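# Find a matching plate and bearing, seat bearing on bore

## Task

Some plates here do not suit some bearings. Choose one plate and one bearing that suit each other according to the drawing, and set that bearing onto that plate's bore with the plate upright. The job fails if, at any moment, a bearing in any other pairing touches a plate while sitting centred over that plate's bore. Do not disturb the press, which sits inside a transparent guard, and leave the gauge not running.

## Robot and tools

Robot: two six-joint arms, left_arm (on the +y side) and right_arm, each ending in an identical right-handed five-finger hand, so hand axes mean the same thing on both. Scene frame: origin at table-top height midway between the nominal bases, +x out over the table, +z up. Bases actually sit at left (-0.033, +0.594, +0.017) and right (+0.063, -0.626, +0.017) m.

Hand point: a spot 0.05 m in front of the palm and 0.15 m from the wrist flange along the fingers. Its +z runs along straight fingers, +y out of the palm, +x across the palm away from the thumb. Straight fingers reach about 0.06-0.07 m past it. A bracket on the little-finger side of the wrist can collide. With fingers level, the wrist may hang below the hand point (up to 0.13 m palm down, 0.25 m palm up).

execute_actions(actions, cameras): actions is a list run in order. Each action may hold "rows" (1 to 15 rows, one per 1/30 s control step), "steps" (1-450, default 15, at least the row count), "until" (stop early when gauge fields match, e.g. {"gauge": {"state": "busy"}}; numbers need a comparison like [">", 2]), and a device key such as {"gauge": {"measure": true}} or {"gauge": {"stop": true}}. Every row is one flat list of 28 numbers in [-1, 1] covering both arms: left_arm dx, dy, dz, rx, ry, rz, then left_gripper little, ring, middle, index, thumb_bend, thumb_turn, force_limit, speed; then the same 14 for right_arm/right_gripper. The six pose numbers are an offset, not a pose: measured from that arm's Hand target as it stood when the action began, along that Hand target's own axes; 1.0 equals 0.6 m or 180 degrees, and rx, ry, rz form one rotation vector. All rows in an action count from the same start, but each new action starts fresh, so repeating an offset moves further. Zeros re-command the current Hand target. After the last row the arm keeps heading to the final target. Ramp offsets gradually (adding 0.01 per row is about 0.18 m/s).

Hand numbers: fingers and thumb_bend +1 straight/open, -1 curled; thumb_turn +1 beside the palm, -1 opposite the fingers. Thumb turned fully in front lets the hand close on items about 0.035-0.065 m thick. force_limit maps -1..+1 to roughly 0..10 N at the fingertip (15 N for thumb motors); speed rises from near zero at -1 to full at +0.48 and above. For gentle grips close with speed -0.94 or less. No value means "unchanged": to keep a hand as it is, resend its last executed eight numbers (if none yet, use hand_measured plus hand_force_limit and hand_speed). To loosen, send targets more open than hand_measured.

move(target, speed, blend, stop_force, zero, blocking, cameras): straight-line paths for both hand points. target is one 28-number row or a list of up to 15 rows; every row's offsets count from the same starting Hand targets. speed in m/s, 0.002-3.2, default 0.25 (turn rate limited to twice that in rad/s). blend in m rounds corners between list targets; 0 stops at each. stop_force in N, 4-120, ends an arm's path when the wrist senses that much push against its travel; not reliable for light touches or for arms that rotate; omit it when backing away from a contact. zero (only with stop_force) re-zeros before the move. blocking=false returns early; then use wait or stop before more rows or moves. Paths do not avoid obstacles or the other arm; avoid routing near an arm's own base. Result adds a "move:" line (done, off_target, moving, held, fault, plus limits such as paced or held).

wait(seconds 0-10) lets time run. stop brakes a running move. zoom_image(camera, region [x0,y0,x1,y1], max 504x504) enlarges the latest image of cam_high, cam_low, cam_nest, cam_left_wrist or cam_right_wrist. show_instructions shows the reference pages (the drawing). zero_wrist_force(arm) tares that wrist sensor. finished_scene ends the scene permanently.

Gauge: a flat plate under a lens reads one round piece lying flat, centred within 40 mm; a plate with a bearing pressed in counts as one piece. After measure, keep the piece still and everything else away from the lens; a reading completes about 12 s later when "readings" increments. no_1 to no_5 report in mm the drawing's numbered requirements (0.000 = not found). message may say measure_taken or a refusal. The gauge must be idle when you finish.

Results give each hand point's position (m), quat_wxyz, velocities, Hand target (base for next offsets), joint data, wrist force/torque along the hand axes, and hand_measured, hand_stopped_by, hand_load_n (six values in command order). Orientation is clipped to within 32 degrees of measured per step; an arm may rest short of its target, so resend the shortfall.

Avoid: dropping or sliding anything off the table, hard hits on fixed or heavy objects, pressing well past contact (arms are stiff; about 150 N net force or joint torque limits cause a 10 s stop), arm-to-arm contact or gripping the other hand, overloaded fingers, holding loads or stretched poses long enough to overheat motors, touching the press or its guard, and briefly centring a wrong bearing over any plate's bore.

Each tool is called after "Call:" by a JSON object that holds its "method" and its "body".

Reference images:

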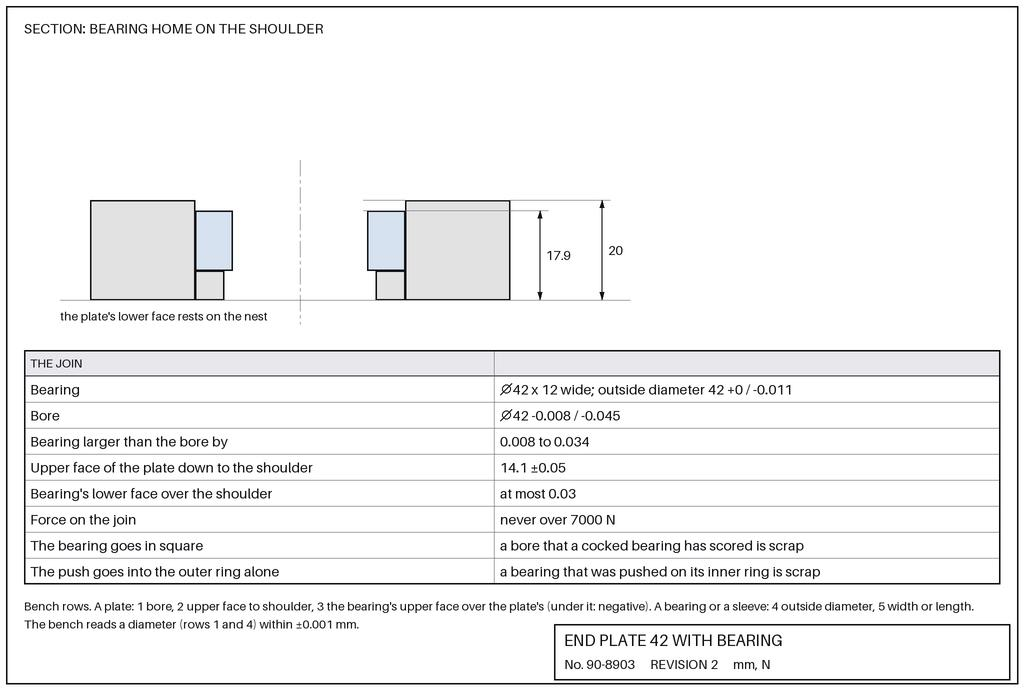

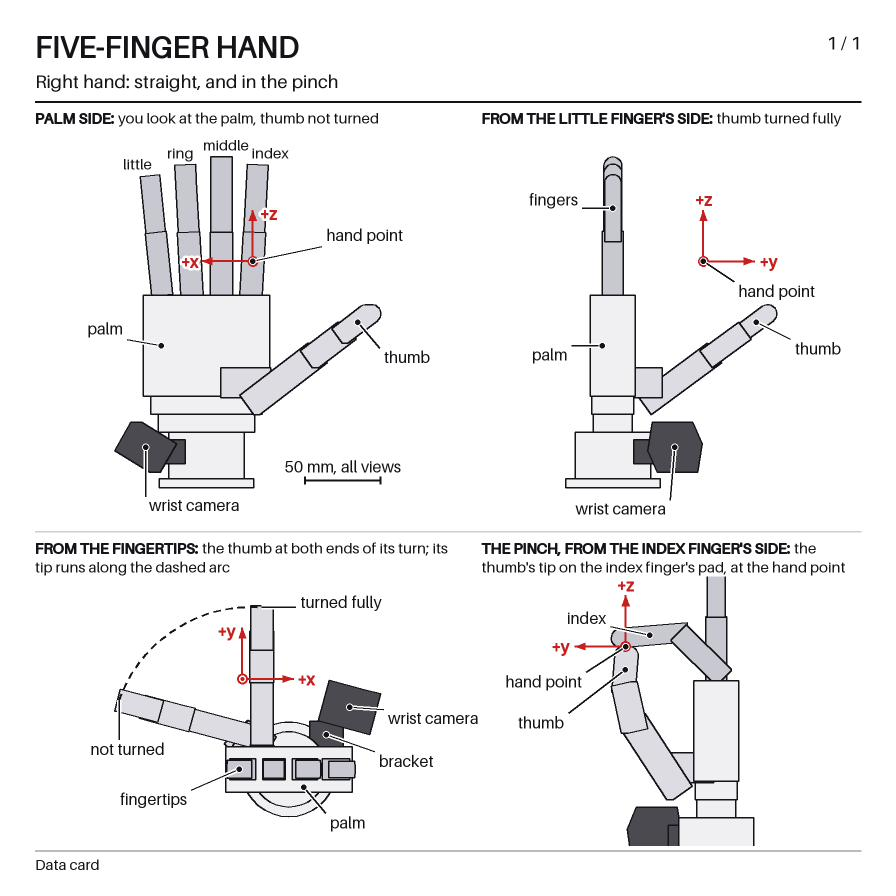

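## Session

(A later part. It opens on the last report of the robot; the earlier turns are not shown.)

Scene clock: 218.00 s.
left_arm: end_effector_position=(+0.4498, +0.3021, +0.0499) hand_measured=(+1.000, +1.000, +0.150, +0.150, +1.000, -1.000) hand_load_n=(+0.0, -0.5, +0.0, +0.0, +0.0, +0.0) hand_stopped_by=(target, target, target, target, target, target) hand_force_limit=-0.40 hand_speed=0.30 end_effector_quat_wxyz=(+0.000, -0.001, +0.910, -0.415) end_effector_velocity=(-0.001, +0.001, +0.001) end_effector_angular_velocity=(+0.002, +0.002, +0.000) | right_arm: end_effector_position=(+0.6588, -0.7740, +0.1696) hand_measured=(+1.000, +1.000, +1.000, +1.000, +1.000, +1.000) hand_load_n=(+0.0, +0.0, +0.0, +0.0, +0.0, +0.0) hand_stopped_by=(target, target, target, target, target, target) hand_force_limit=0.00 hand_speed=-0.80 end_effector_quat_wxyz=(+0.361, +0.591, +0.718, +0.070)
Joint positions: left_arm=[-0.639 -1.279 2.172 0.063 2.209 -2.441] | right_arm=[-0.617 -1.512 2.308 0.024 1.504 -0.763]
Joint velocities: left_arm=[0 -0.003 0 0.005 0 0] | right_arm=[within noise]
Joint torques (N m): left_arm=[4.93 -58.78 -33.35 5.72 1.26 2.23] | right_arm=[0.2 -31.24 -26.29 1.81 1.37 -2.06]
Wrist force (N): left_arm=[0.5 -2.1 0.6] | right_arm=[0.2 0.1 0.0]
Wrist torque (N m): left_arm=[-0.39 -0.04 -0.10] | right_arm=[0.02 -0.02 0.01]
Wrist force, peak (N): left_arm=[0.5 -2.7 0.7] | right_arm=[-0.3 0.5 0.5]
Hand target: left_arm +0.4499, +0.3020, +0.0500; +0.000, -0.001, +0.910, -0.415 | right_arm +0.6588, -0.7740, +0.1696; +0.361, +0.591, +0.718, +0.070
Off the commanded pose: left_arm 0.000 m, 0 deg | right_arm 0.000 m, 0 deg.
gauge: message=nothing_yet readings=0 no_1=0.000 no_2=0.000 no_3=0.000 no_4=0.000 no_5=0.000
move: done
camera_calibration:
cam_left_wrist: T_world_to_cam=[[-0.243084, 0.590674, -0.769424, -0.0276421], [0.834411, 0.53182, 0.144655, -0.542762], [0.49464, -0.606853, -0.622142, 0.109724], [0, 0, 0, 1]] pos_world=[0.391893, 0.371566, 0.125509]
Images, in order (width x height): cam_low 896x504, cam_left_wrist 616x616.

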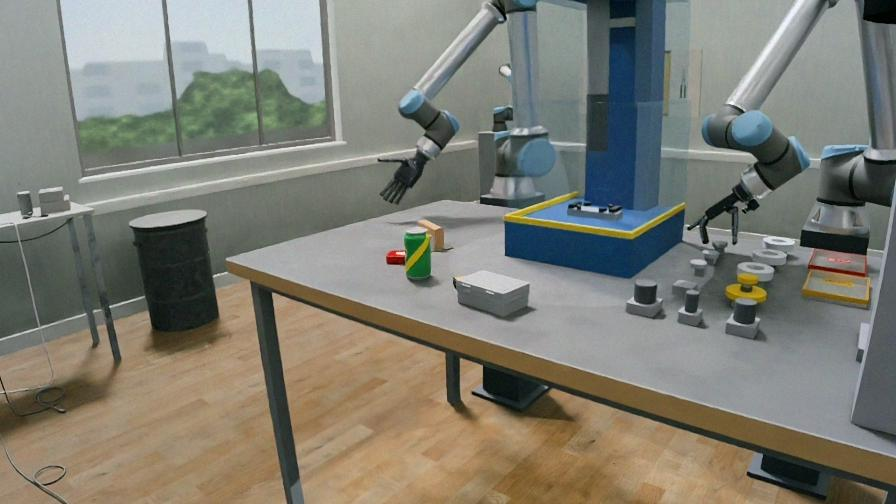

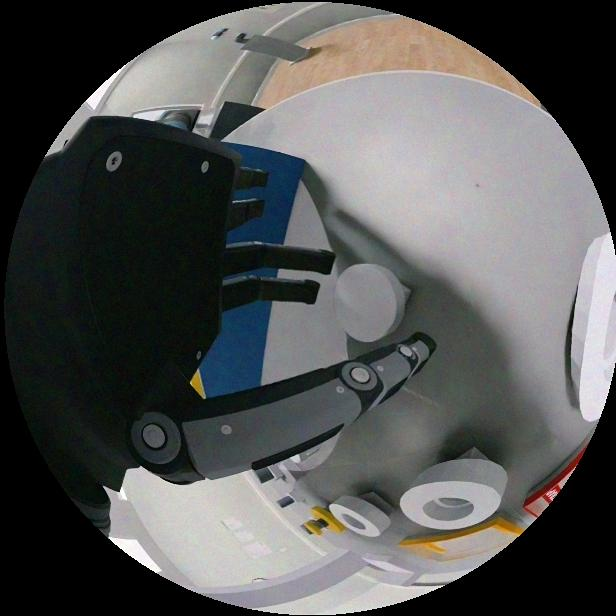

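Call:
{"method": "move", "body": {"target": [0,0.0075,0.0242,0,0,0,1,1,0.15,0.15,1,-1,-0.4,0.3, 0,0,0,0,0,0,1,1,1,1,1,1,0,-0.8], "speed": 0.1, "cameras": ["cam_left_wrist","cam_low"]}}

Call:
{"method": "zoom_image", "body": {"camera": "cam_left_wrist", "region": [220, 180, 520, 480]}}

Call:
{"method": "zoom_image", "body": {"camera": "cam_low", "region": [650, 180, 790, 288]}}

Scene clock: 237.37 s.
left_arm: end_effector_position=(+0.4499, +0.2940, +0.0369) hand_measured=(+1.000, +1.000, +0.150, +0.150, +1.000, -1.000) hand_load_n=(+0.0, -0.5, +0.0, +0.5, +0.0, +0.0) hand_stopped_by=(target, target, target, target, target, target) hand_force_limit=-0.40 hand_speed=0.30 end_effector_quat_wxyz=(+0.000, -0.001, +0.910, -0.415) | right_arm: end_effector_position=(+0.6588, -0.7740, +0.1696) hand_measured=(+1.000, +1.000, +1.000, +1.000, +1.000, +1.000) hand_load_n=(+0.0, +0.5, +0.0, +0.0, +0.0, +0.0) hand_stopped_by=(target, target, target, target, target, target) hand_force_limit=0.00 hand_speed=-0.80 end_effector_quat_wxyz=(+0.361, +0.591, +0.718, +0.070)
Joint positions: left_arm=[-0.654 -1.258 2.174 0.031 2.2 -2.456] | right_arm=[-0.617 -1.512 2.308 0.024 1.504 -0.763]
Joint torques (N m): left_arm=[17.81 -60.01 -17.51 5.45 1.67 2.18] | right_arm=[0.04 -29.3 -27.54 1.93 1.45 -2.14]
Wrist force (N): left_arm=[0.6 -2.1 0.6] | right_arm=[0.0 0.1 0.0]
Wrist torque (N m): left_arm=[-0.38 -0.07 0.05] | right_arm=[0.02 0.01 0.00]
Wrist force, peak (N): left_arm=[0.7 -2.5 1.1] | right_arm=[0.7 0.3 0.5]
Hand target: left_arm +0.4499, +0.2940, +0.0370; +0.000, -0.001, +0.910, -0.415 | right_arm +0.6588, -0.7740, +0.1696; +0.361, +0.591, +0.718, +0.070
Off the commanded pose: left_arm 0.000 m, 0 deg | right_arm 0.000 m, 0 deg.
gauge: message=nothing_yet readings=0 no_1=0.000 no_2=0.000 no_3=0.000 no_4=0.000 no_5=0.000
move: done
camera_calibration:
cam_left_wrist: T_world_to_cam=[[-0.24302, 0.590621, -0.769485, -0.0327581], [0.834367, 0.53187, 0.144728, -0.53668], [0.494746, -0.606861, -0.62205, 0.0966846], [0, 0, 0, 1]] pos_world=[0.391993, 0.363466, 0.112608]
Images, in order (width x height): cam_low 896x504, cam_left_wrist 616x616.

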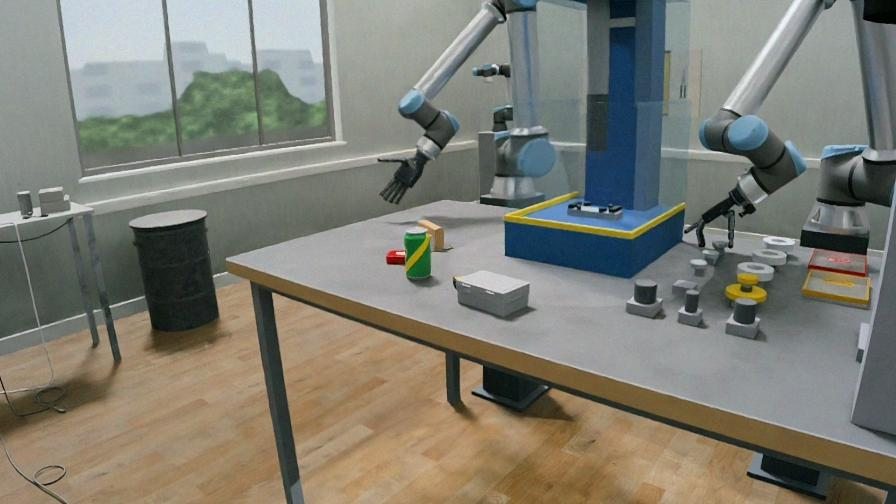

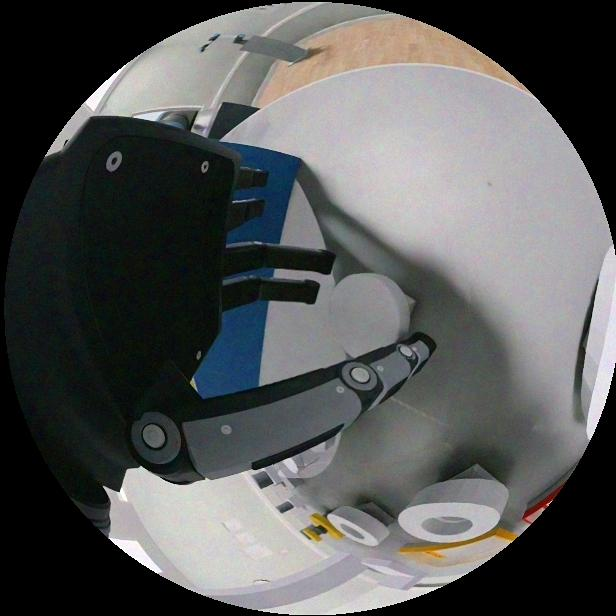

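Scaled by 1.680 from the camera's 616x616 image, which has a finer 880x880 frame.

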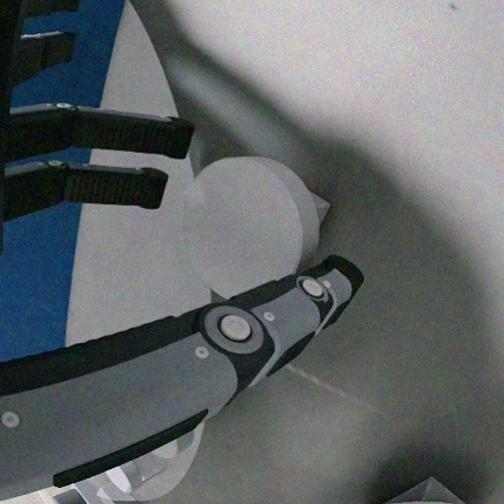

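Scaled by 3.600 from the camera's 896x504 image, which has a finer 1280x720 frame.

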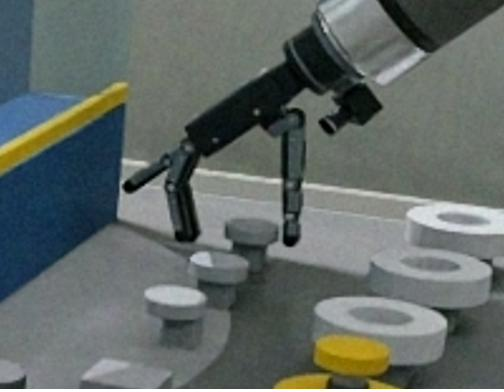

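Call:
{"method": "move", "body": {"target": [-0.0067,0.0065,0.0078,0,0,0,1,1,0.15,0.15,1,-1,-0.4,0.3, 0,0,0,0,0,0,1,1,1,1,1,1,0,-0.8], "speed": 0.1}}

Call:
{"method": "execute_actions", "body": {"actions": [{"rows":[[0,0,0,0,0,0,1,1,-0.5,-0.5,1,-1,-0.4,-0.93,0,0,0,0,0,0,1,1,1,1,1,1,0,-0.8]],"steps":110}], "cameras": ["cam_left_wrist","cam_low"]}}

Call:
{"method": "zoom_image", "body": {"camera": "cam_left_wrist", "region": [220, 180, 520, 480]}}

Call:
{"method": "zoom_image", "body": {"camera": "cam_low", "region": [650, 180, 790, 288]}}

Scene clock: 247.13 s.
left_arm: end_effector_position=(+0.4540, +0.2930, +0.0310) hand_measured=(+1.000, +1.000, +0.150, +0.150, +1.000, -1.000) hand_load_n=(+0.0, +0.0, +0.0, +0.0, +0.0, +0.0) hand_stopped_by=(target, target, target, target, target, target) hand_force_limit=-0.40 hand_speed=0.30 end_effector_quat_wxyz=(+0.000, -0.001, +0.910, -0.415) | right_arm: end_effector_position=(+0.6588, -0.7740, +0.1696) hand_measured=(+1.000, +1.000, +1.000, +1.000, +1.000, +1.000) hand_load_n=(+0.0, +0.0, +0.0, +0.0, +0.0, +0.0) hand_stopped_by=(target, target, target, target, target, target) hand_force_limit=0.00 hand_speed=-0.80 end_effector_quat_wxyz=(+0.361, +0.591, +0.718, +0.070)
Joint positions: left_arm=[-0.65 -1.243 2.168 0.024 2.203 -2.452] | right_arm=[-0.617 -1.512 2.308 0.024 1.504 -0.763]
Joint torques (N m): left_arm=[6.34 -61.81 -25.26 2.54 0.69 1.24] | right_arm=[0.38 -31.55 -28 1.76 1.23 -2.32]
Wrist force (N): left_arm=[0.4 -1.9 1.2] | right_arm=[0.2 0.3 0.1]
Wrist torque (N m): left_arm=[-0.40 -0.07 0.04] | right_arm=[0.04 -0.04 0.02]
Wrist force, peak (N): left_arm=[0.3 -2.5 1.0] | right_arm=[0.5 0.4 0.2]
Hand target: left_arm +0.4539, +0.2931, +0.0310; +0.000, -0.001, +0.910, -0.415 | right_arm +0.6588, -0.7740, +0.1696; +0.361, +0.591, +0.718, +0.070
Off the commanded pose: left_arm 0.000 m, 0 deg | right_arm 0.000 m, 0 deg.
gauge: message=nothing_yet readings=0 no_1=0.000 no_2=0.000 no_3=0.000 no_4=0.000 no_5=0.000
move: done

Scene clock: 251.00 s.
left_arm: end_effector_position=(+0.4539, +0.2931, +0.0310) hand_measured=(+1.000, +1.000, -0.210, -0.308, +1.000, -1.000) hand_load_n=(+0.0, +0.0, +2.5, +3.0, +0.5, -0.5) hand_stopped_by=(target, target, force, force, target, target) hand_force_limit=-0.40 hand_speed=-0.93 end_effector_quat_wxyz=(+0.000, -0.001, +0.910, -0.415) | right_arm: end_effector_position=(+0.6588, -0.7740, +0.1696) hand_measured=(+1.000, +1.000, +1.000, +1.000, +1.000, +1.000) hand_load_n=(+0.0, +0.0, +0.0, +0.0, +0.0, +0.0) hand_stopped_by=(target, target, target, target, target, target) hand_force_limit=0.00 hand_speed=-0.80 end_effector_quat_wxyz=(+0.361, +0.591, +0.718, +0.070)
Joint positions: left_arm=[-0.65 -1.243 2.168 0.024 2.203 -2.452] | right_arm=[-0.617 -1.512 2.308 0.024 1.504 -0.763]
Joint torques (N m): left_arm=[-6.74 -62.94 -16.79 3.89 -2 -3.51] | right_arm=[-1.26 -32.1 -28.29 1.6 1.71 -2.24]
Wrist force (N): left_arm=[0.5 -1.2 1.1] | right_arm=[0.2 0.5 0.2]
Wrist torque (N m): left_arm=[-0.32 -0.06 0.06] | right_arm=[0.08 -0.02 0.03]
Wrist force, peak (N): left_arm=[0.4 -2.2 1.5] | right_arm=[0.4 0.6 0.4]
Hand target: left_arm +0.4539, +0.2931, +0.0310; +0.000, -0.001, +0.910, -0.415 | right_arm +0.6588, -0.7740, +0.1696; +0.361, +0.591, +0.718, +0.070
Off the commanded pose: left_arm 0.000 m, 0 deg | right_arm 0.000 m, 0 deg.
gauge: message=nothing_yet readings=0 no_1=0.000 no_2=0.000 no_3=0.000 no_4=0.000 no_5=0.000
camera_calibration:
cam_left_wrist: T_world_to_cam=[[-0.242917, 0.590584, -0.769546, -0.0357914], [0.834442, 0.531761, 0.144695, -0.538756], [0.49467, -0.606993, -0.621982, 0.0905101], [0, 0, 0, 1]] pos_world=[0.396093, 0.362566, 0.106708]
Images, in order (width x height): cam_low 896x504, cam_left_wrist 616x616.

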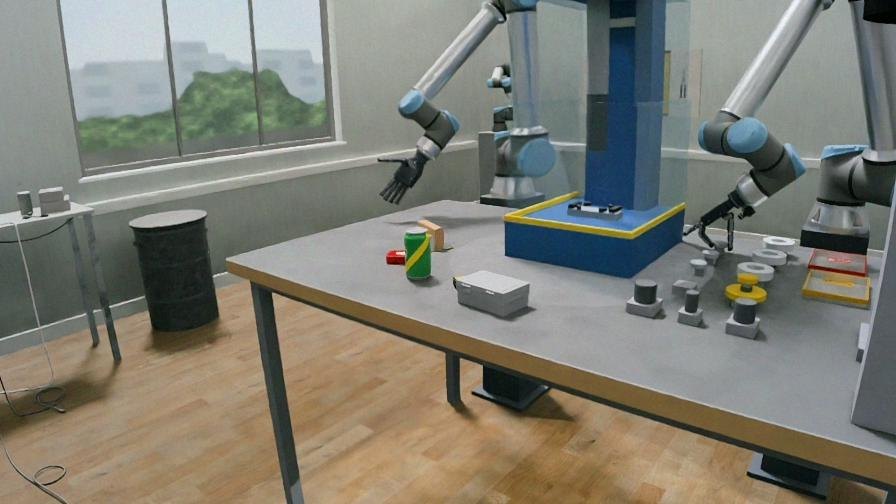

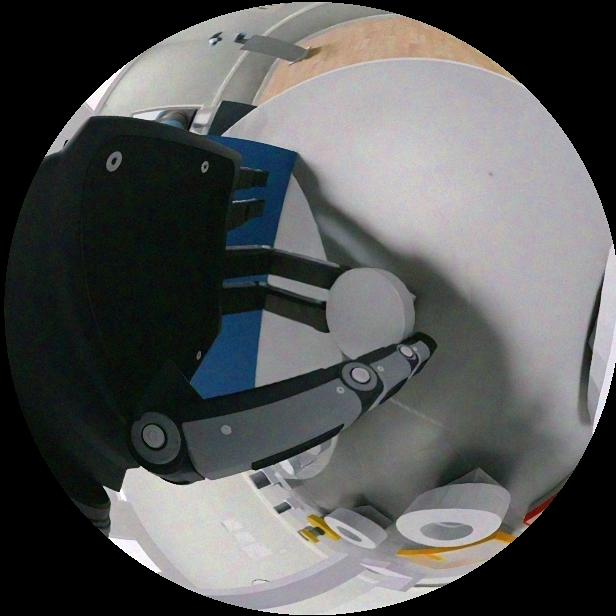

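Scaled by 1.680 from the camera's 616x616 image, which has a finer 880x880 frame.

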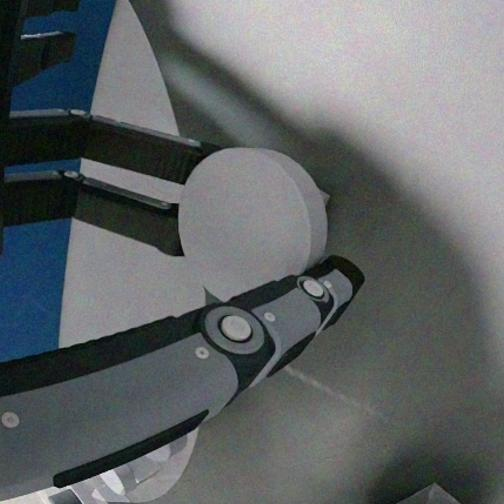

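Scaled by 3.600 from the camera's 896x504 image, which has a finer 1280x720 frame.

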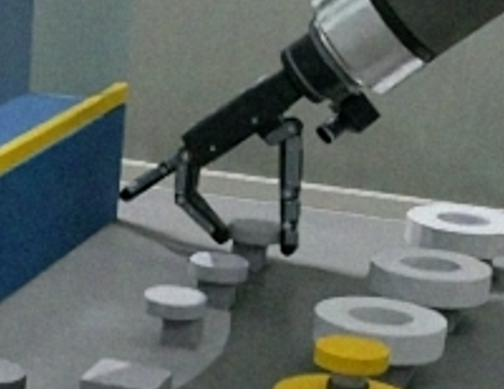

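Call:
{"method": "move", "body": {"target": [0,-0.0378,-0.0328,0,0,0,1,1,-0.5,-0.5,1,-1,-0.4,-0.93, 0,0,0,0,0,0,1,1,1,1,1,1,0,-0.8], "speed": 0.08, "cameras": ["cam_left_wrist","cam_low"]}}

Call:
{"method": "zoom_image", "body": {"camera": "cam_low", "region": [650, 180, 790, 288]}}

Scene clock: 268.23 s.
left_arm: end_effector_position=(+0.4540, +0.2930, +0.0611) hand_measured=(+1.000, +1.000, -0.210, -0.308, +1.000, -1.000) hand_load_n=(+0.0, +0.0, +2.5, +3.0, +0.5, -0.5) hand_stopped_by=(target, target, force, force, target, target) hand_force_limit=-0.40 hand_speed=-0.93 end_effector_quat_wxyz=(+0.000, -0.001, +0.910, -0.415) | right_arm: end_effector_position=(+0.6588, -0.7740, +0.1696) hand_measured=(+1.000, +1.000, +1.000, +1.000, +1.000, +1.000) hand_load_n=(+0.0, +0.0, +0.0, +0.0, +0.0, +0.0) hand_stopped_by=(target, target, target, target, target, target) hand_force_limit=0.00 hand_speed=-0.80 end_effector_quat_wxyz=(+0.361, +0.591, +0.718, +0.070)
Joint positions: left_arm=[-0.65 -1.289 2.154 0.084 2.203 -2.452] | right_arm=[-0.617 -1.512 2.308 0.024 1.504 -0.763]
Joint torques (N m): left_arm=[-8.22 -39.72 -17.85 -0.88 -1.96 -1.93] | right_arm=[-1.99 -30.8 -26.89 1.78 1.41 -2.33]
Wrist force (N): left_arm=[0.5 -1.3 1.7] | right_arm=[0.1 0.4 0.2]
Wrist torque (N m): left_arm=[-0.37 -0.07 0.05] | right_arm=[0.06 -0.01 0.02]
Wrist force, peak (N): left_arm=[0.8 -2.0 1.4] | right_arm=[0.6 0.4 0.4]
Hand target: left_arm +0.4539, +0.2930, +0.0611; +0.000, -0.001, +0.910, -0.415 | right_arm +0.6588, -0.7740, +0.1696; +0.361, +0.591, +0.718, +0.070
Off the commanded pose: left_arm 0.000 m, 0 deg | right_arm 0.000 m, 0 deg.
gauge: message=nothing_yet readings=0 no_1=0.000 no_2=0.000 no_3=0.000 no_4=0.000 no_5=0.000
move: done
camera_calibration:
cam_left_wrist: T_world_to_cam=[[-0.242918, 0.590491, -0.769618, -0.0125259], [0.834378, 0.531857, 0.14471, -0.543069], [0.494776, -0.607, -0.62189, 0.109119], [0, 0, 0, 1]] pos_world=[0.396093, 0.362466, 0.136807]
Images, in order (width x height): cam_low 896x504, cam_left_wrist 616x616.

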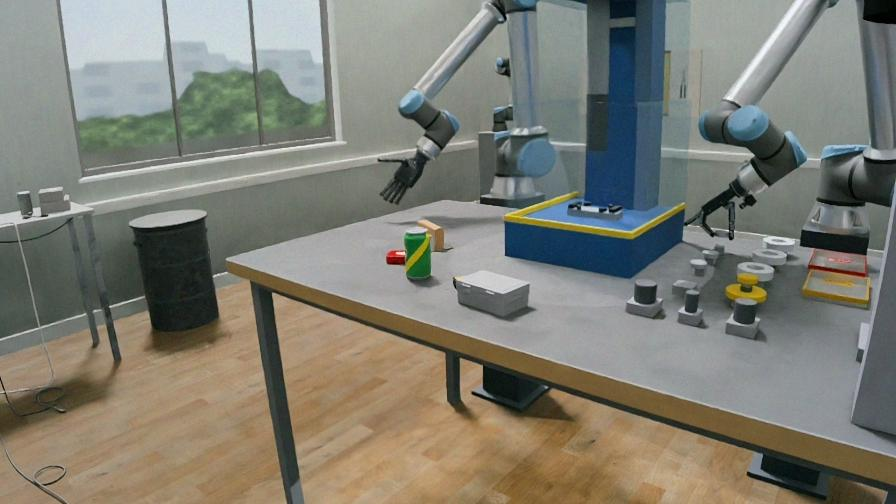

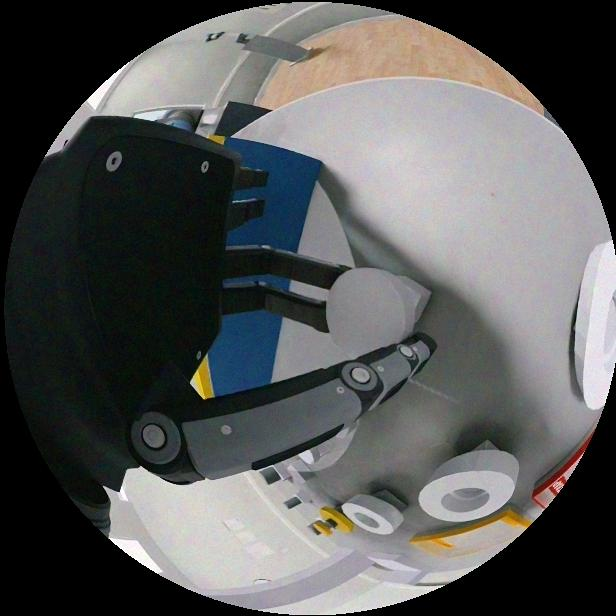

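Scaled by 3.600 from the camera's 896x504 image, which has a finer 1280x720 frame.

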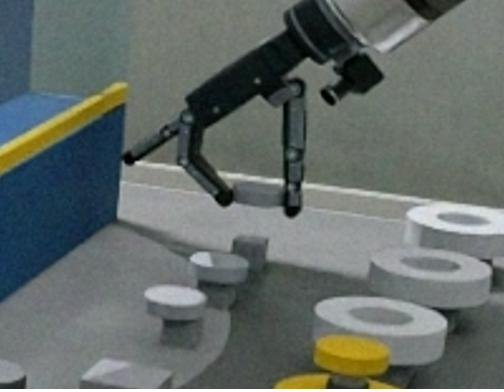

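Call:
{"method": "move", "body": {"target": [[0.0067,-0.1755,-0.2783,0,0,0,1,1,-0.5,-0.5,1,-1,-0.4,-0.93, 0,0,0,0,0,0,1,1,1,1,1,1,0,-0.8],[-0.2767,0.082,-0.651,0,-0.1887,-0.164,1,1,-0.5,-0.5,1,-1,-0.4,-0.93, 0,0,0,0,0,0,1,1,1,1,1,1,0,-0.8],[-0.5767,0.3248,-0.727,0,-0.3775,-0.328,1,1,-0.5,-0.5,1,-1,-0.4,-0.93, 0,0,0,0,0,0,1,1,1,1,1,1,0,-0.8]], "speed": 0.3, "blend": [0.04,0.05,0], "cameras": ["cam_left_wrist","cam_low","cam_high"]}}

Scene clock: 278.57 s.
left_arm: end_effector_position=(+0.7993, +0.7507, +0.2000) hand_measured=(+1.000, +1.000, -0.210, -0.308, +1.000, -1.000) hand_load_n=(+0.0, +0.0, +2.5, +3.0, +0.5, -0.5) hand_stopped_by=(target, target, force, force, target, target) hand_force_limit=-0.40 hand_speed=-0.93 end_effector_quat_wxyz=(-0.293, +0.644, -0.643, +0.293) | right_arm: end_effector_position=(+0.6588, -0.7740, +0.1696) hand_measured=(+1.000, +1.000, +1.000, +1.000, +1.000, +1.000) hand_load_n=(+0.0, +0.0, +0.0, +0.0, +0.0, +0.0) hand_stopped_by=(target, target, target, target, target, target) hand_force_limit=0.00 hand_speed=-0.80 end_effector_quat_wxyz=(+0.361, +0.591, +0.718, +0.070)
Joint positions: left_arm=[-0.053 -1.191 1.656 0.252 1.514 -3.191] | right_arm=[-0.617 -1.512 2.308 0.024 1.504 -0.763]
Joint torques (N m): left_arm=[-9.39 -59.17 -43.18 -0.07 -1.88 -2.87] | right_arm=[-0.24 -30.04 -27 1.68 1.43 -2.19]
Wrist force (N): left_arm=[-0.4 -0.7 1.5] | right_arm=[0.1 0.4 0.3]
Wrist torque (N m): left_arm=[-0.25 0.00 0.12] | right_arm=[0.04 -0.02 0.02]
Wrist force, peak (N): left_arm=[0.4 -0.2 3.9] | right_arm=[0.5 0.4 0.6]
Hand target: left_arm +0.7994, +0.7506, +0.2000; -0.293, +0.644, -0.643, +0.293 | right_arm +0.6588, -0.7740, +0.1696; +0.361, +0.591, +0.718, +0.070
Off the commanded pose: left_arm 0.000 m, 0 deg | right_arm 0.000 m, 0 deg.
gauge: message=nothing_yet readings=0 no_1=0.000 no_2=0.000 no_3=0.000 no_4=0.000 no_5=0.000
move: done
camera_calibration:
cam_left_wrist: T_world_to_cam=[[-0.590823, -0.242468, -0.769505, 0.81124], [-0.531868, 0.834234, 0.145502, -0.229792], [0.606667, 0.495241, -0.621845, -0.61443], [0, 0, 0, 1]] pos_world=[0.729835, 0.692691, 0.275609]
Images, in order (width x height): cam_high 896x504, cam_low 896x504, cam_left_wrist 616x616.

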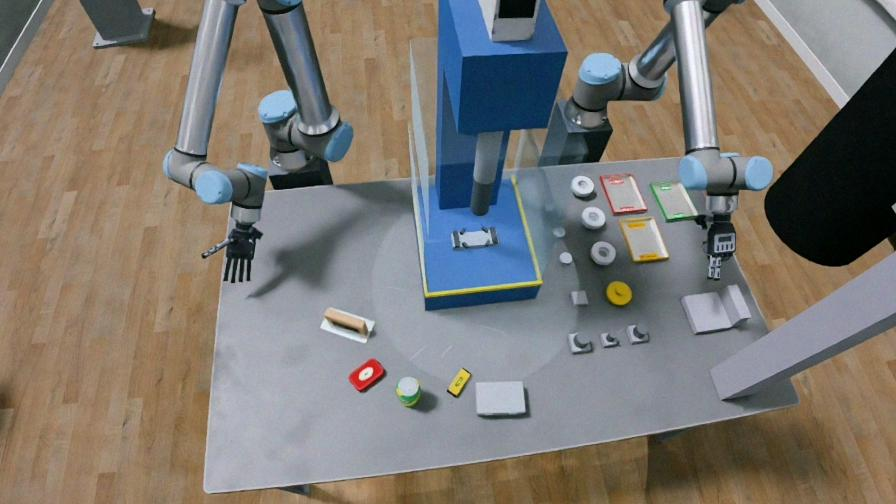

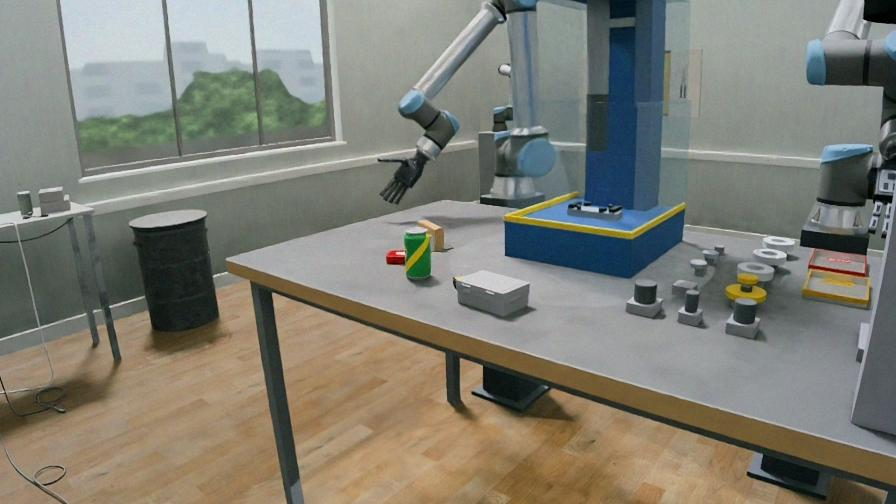

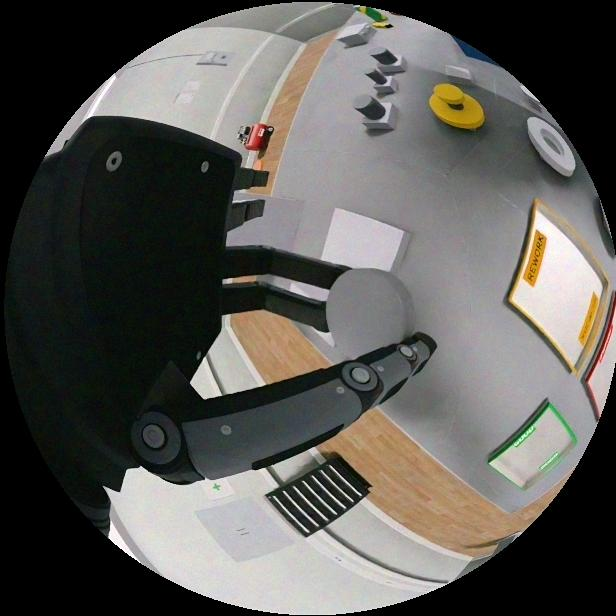

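Call:
{"method": "zoom_image", "body": {"camera": "cam_left_wrist", "region": [200, 160, 440, 400]}}

Call:
{"method": "zoom_image", "body": {"camera": "cam_high", "region": [620, 150, 896, 420]}}

Scaled by 2.100 from the camera's 616x616 image, which has a finer 880x880 frame.

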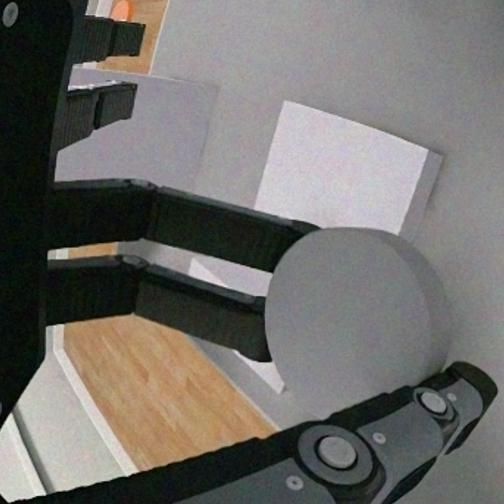

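Scaled by 1.826 from the camera's 896x504 image, which has a finer 1280x720 frame.

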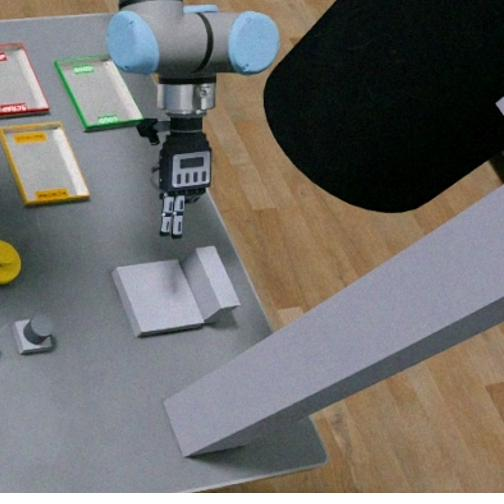

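Call:
{"method": "move", "body": {"target": [-0.0533,-0.0097,0.3162,-0.0389,0,0,1,1,-0.5,-0.5,1,-1,-0.4,-0.93, 0,0,0,0,0,0,1,1,1,1,1,1,0,-0.8], "speed": 0.2, "cameras": ["cam_left_wrist","cam_high"]}}

Call:
{"method": "zoom_image", "body": {"camera": "cam_left_wrist", "region": [200, 140, 480, 420]}}

Call:
{"method": "zoom_image", "body": {"camera": "cam_high", "region": [660, 230, 800, 370]}}

Scene clock: 307.43 s.
left_arm: end_effector_position=(+0.9462, +0.7829, +0.0799) hand_measured=(+1.000, +1.000, -0.210, -0.308, +1.000, -1.000) hand_load_n=(+0.0, +0.0, +2.5, +3.0, +0.5, -0.5) hand_stopped_by=(target, target, force, force, target, target) hand_force_limit=-0.40 hand_speed=-0.93 end_effector_quat_wxyz=(-0.254, +0.661, -0.660, +0.253) | right_arm: end_effector_position=(+0.6588, -0.7740, +0.1696) hand_measured=(+1.000, +1.000, +1.000, +1.000, +1.000, +1.000) hand_load_n=(+0.0, +0.0, +0.0, +0.0, +0.0, +0.0) hand_stopped_by=(target, target, target, target, target, target) hand_force_limit=0.00 hand_speed=-0.80 end_effector_quat_wxyz=(+0.361, +0.591, +0.718, +0.070)
Joint positions: left_arm=[0.001 -0.824 1.274 0.388 1.556 -3.157] | right_arm=[-0.617 -1.512 2.308 0.024 1.504 -0.763]
Joint torques (N m): left_arm=[-13.88 -82.37 -46.93 0.71 -1.76 -3.37] | right_arm=[-3.31 -31.7 -27.33 1.93 1.17 -2.35]
Wrist force (N): left_arm=[0.4 -0.6 1.3] | right_arm=[0.0 0.3 0.5]
Wrist torque (N m): left_arm=[-0.20 -0.07 -0.04] | right_arm=[0.02 -0.02 0.01]
Wrist force, peak (N): left_arm=[0.0 -1.5 3.9] | right_arm=[0.5 0.3 0.7]
Hand target: left_arm +0.9463, +0.7828, +0.0799; -0.254, +0.661, -0.660, +0.253 | right_arm +0.6588, -0.7740, +0.1696; +0.361, +0.591, +0.718, +0.070
Off the commanded pose: left_arm 0.000 m, 0 deg | right_arm 0.000 m, 0 deg.
gauge: message=nothing_yet readings=0 no_1=0.000 no_2=0.000 no_3=0.000 no_4=0.000 no_5=0.000
move: done
camera_calibration:
cam_left_wrist: T_world_to_cam=[[-0.680133, -0.242765, -0.691726, 0.891975], [-0.510375, 0.83415, 0.209072, -0.186494], [0.526248, 0.495236, -0.691234, -0.71256], [0, 0, 0, 1]] pos_world=[0.886463, 0.72499, 0.163447]
Images, in order (width x height): cam_high 896x504, cam_left_wrist 616x616.

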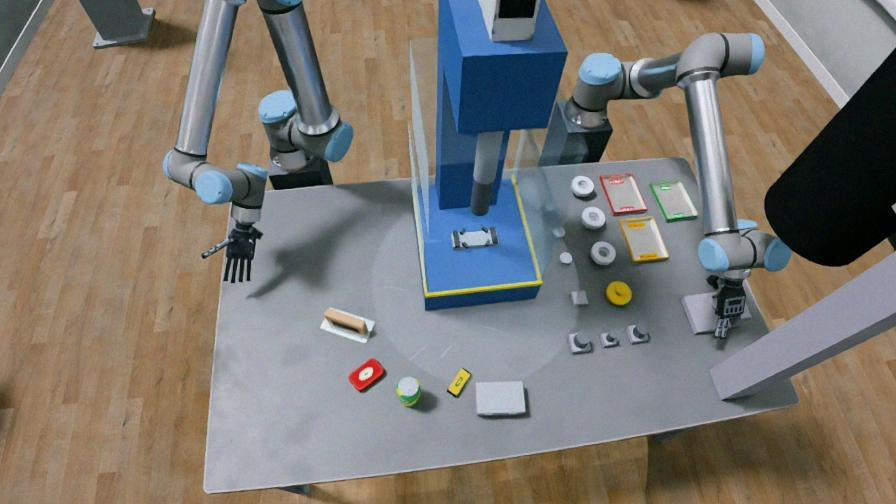

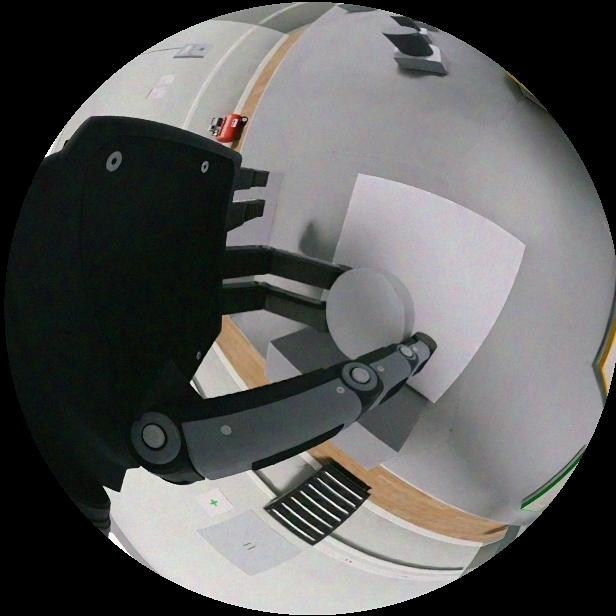

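Scaled by 1.800 from the camera's 616x616 image, which has a finer 880x880 frame.

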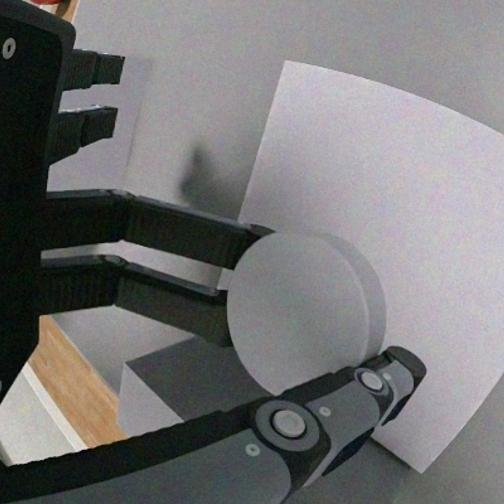

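Scaled by 3.600 from the camera's 896x504 image, which has a finer 1280x720 frame.

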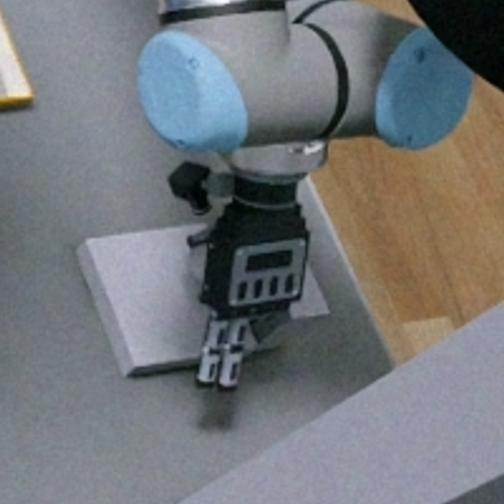

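Call:
{"method": "move", "body": {"target": [0,0.0725,0.0805,0,0,0,1,1,-0.5,-0.5,1,-1,-0.4,-0.93, 0,0,0,0,0,0,1,1,1,1,1,1,0,-0.8], "speed": 0.015, "stop_force": 4, "cameras": ["cam_left_wrist","cam_high"]}}

Call:
{"method": "zoom_image", "body": {"camera": "cam_left_wrist", "region": [200, 140, 480, 420]}}

Scene clock: 319.50 s.
left_arm: end_effector_position=(+0.9463, +0.7828, +0.0424) hand_measured=(+1.000, +1.000, -0.210, -0.308, +1.000, -1.000) hand_load_n=(+0.0, -0.5, +1.0, +2.5, +0.5, -0.5) hand_stopped_by=(target, target, force, force, target, target) hand_force_limit=-0.40 hand_speed=-0.93 end_effector_quat_wxyz=(-0.254, +0.661, -0.660, +0.253) | right_arm: end_effector_position=(+0.6588, -0.7740, +0.1696) hand_measured=(+1.000, +1.000, +1.000, +1.000, +1.000, +1.000) hand_load_n=(+0.0, +0.0, -0.5, +0.0, +0.0, +0.0) hand_stopped_by=(target, target, target, target, target, target) hand_force_limit=0.00 hand_speed=-0.80 end_effector_quat_wxyz=(+0.361, +0.591, +0.718, +0.070)
Joint positions: left_arm=[0.001 -0.794 1.294 0.338 1.556 -3.157] | right_arm=[-0.617 -1.512 2.308 0.024 1.504 -0.763]
Joint torques (N m): left_arm=[-5.34 -103.92 -42.55 4.88 -0.58 -2.6] | right_arm=[0.01 -31.86 -26.1 1.37 0.82 -2.41]
Wrist force (N): left_arm=[0.3 -5.1 -1.6] | right_arm=[0.2 0.1 0.4]
Wrist torque (N m): left_arm=[-0.27 -0.03 -0.08] | right_arm=[0.00 -0.05 0.02]
Wrist force, peak (N): left_arm=[-0.3 -10.8 -5.8] | right_arm=[0.6 0.1 0.6]
Hand target: left_arm +0.9463, +0.7828, +0.0425; -0.254, +0.661, -0.660, +0.253 (not the last commanded pose) | right_arm +0.6588, -0.7740, +0.1696; +0.361, +0.591, +0.718, +0.070
Off the commanded pose: left_arm 0.028 m, 0 deg | right_arm 0.000 m, 0 deg.
gauge: message=nothing_yet readings=0 no_1=0.000 no_2=0.000 no_3=0.000 no_4=0.000 no_5=0.000
move: contact (left_arm)
camera_calibration:
cam_left_wrist: T_world_to_cam=[[-0.680109, -0.242745, -0.691756, 0.866047], [-0.510306, 0.834216, 0.208978, -0.178618], [0.526346, 0.495135, -0.691232, -0.738498], [0, 0, 0, 1]] pos_world=[0.886562, 0.724891, 0.125947]
Images, in order (width x height): cam_high 896x504, cam_left_wrist 616x616.

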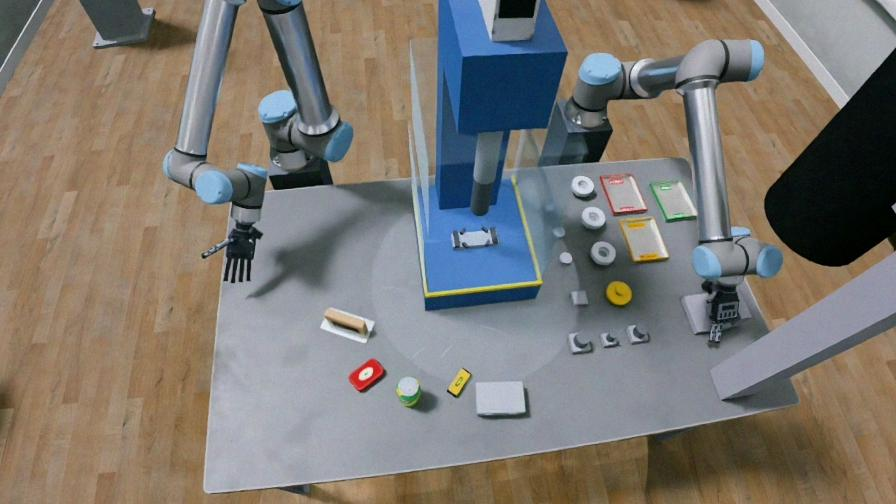

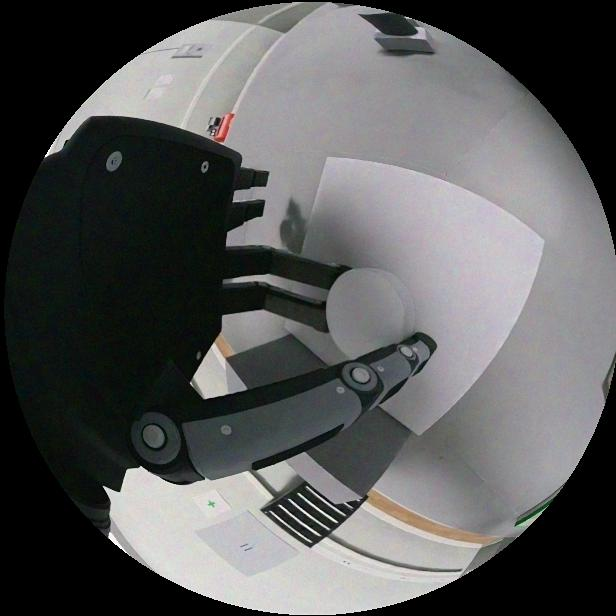

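Scaled by 1.800 from the camera's 616x616 image, which has a finer 880x880 frame.

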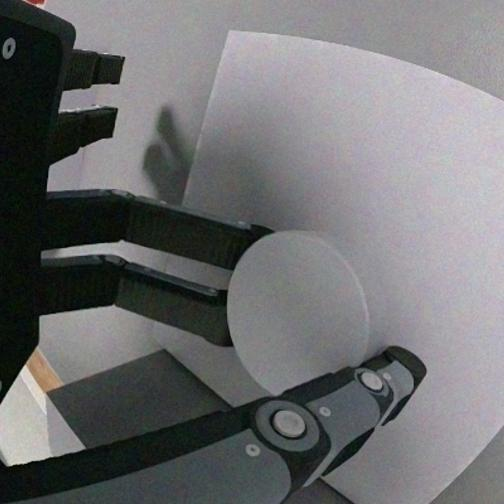

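Call:
{"method": "execute_actions", "body": {"actions": [{"rows":[[0,0,0,0,0,0,1,1,0.15,0.15,1,-1,-0.4,-0.92,0,0,0,0,0,0,1,1,1,1,1,1,0,-0.8]],"steps":100}], "cameras": ["cam_left_wrist"]}}

Call:
{"method": "zoom_image", "body": {"camera": "cam_left_wrist", "region": [200, 140, 480, 420]}}

Scene clock: 331.37 s.
left_arm: end_effector_position=(+0.9463, +0.7828, +0.0425) hand_measured=(+1.000, +1.000, -0.186, -0.108, +1.000, -1.000) hand_load_n=(+0.0, +0.0, -11.5, -10.5, +0.0, +0.5) hand_stopped_by=(target, target, stalled, stalled, target, target) hand_force_limit=-0.40 hand_speed=-0.92 end_effector_quat_wxyz=(-0.254, +0.661, -0.660, +0.253) | right_arm: end_effector_position=(+0.6588, -0.7740, +0.1696) hand_measured=(+1.000, +1.000, +1.000, +1.000, +1.000, +1.000) hand_load_n=(+0.0, +0.0, +0.0, +0.0, +0.0, +0.0) hand_stopped_by=(target, target, target, target, target, target) hand_force_limit=0.00 hand_speed=-0.80 end_effector_quat_wxyz=(+0.361, +0.591, +0.718, +0.070)
Joint positions: left_arm=[0.001 -0.794 1.294 0.338 1.556 -3.157] | right_arm=[-0.617 -1.512 2.308 0.024 1.504 -0.763]
Joint torques (N m): left_arm=[-7.04 -72.16 -25.21 -1.77 -0.34 -2.39] | right_arm=[-1.28 -30.4 -26.85 1.52 1.12 -1.98]
Wrist force (N): left_arm=[0.9 -8.4 -21.0] | right_arm=[0.0 0.4 0.3]
Wrist torque (N m): left_arm=[-0.37 0.21 -0.09] | right_arm=[0.05 0.00 0.01]
Wrist force, peak (N): left_arm=[0.8 -8.4 -22.4] | right_arm=[0.3 0.4 0.7]
Hand target: left_arm +0.9463, +0.7828, +0.0425; -0.254, +0.661, -0.660, +0.253 | right_arm +0.6588, -0.7740, +0.1696; +0.361, +0.591, +0.718, +0.070
Off the commanded pose: left_arm 0.000 m, 0 deg | right_arm 0.000 m, 0 deg.
gauge: message=nothing_yet readings=0 no_1=0.000 no_2=0.000 no_3=0.000 no_4=0.000 no_5=0.000
camera_calibration:
cam_left_wrist: T_world_to_cam=[[-0.680073, -0.242712, -0.691804, 0.865997], [-0.510317, 0.834206, 0.208991, -0.178602], [0.526382, 0.495168, -0.69118, -0.738561], [0, 0, 0, 1]] pos_world=[0.886562, 0.724891, 0.125947]
Images, in order (width x height): cam_left_wrist 616x616.

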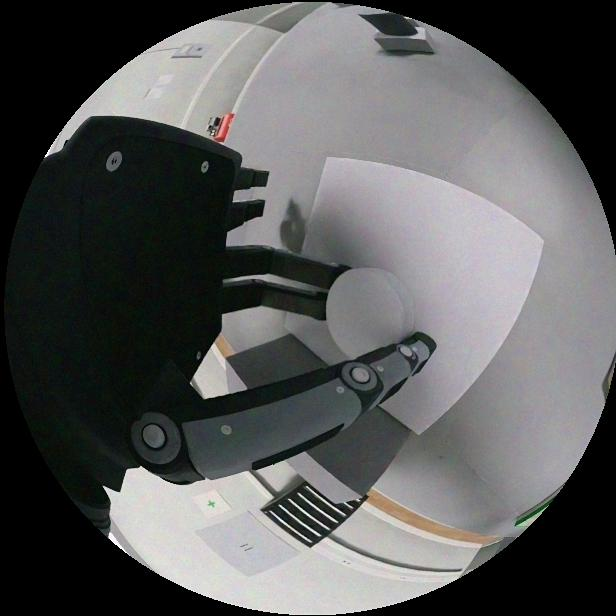

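Scaled by 1.800 from the camera's 616x616 image, which has a finer 880x880 frame.

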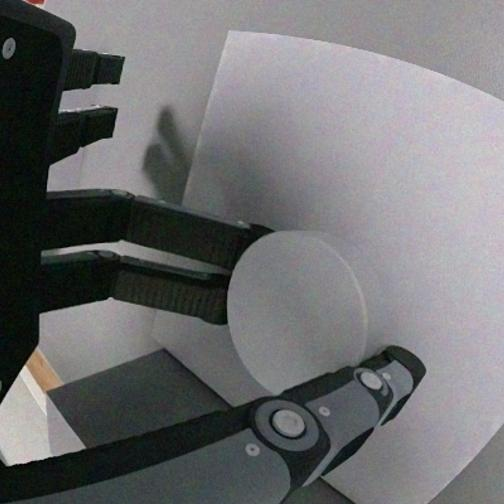

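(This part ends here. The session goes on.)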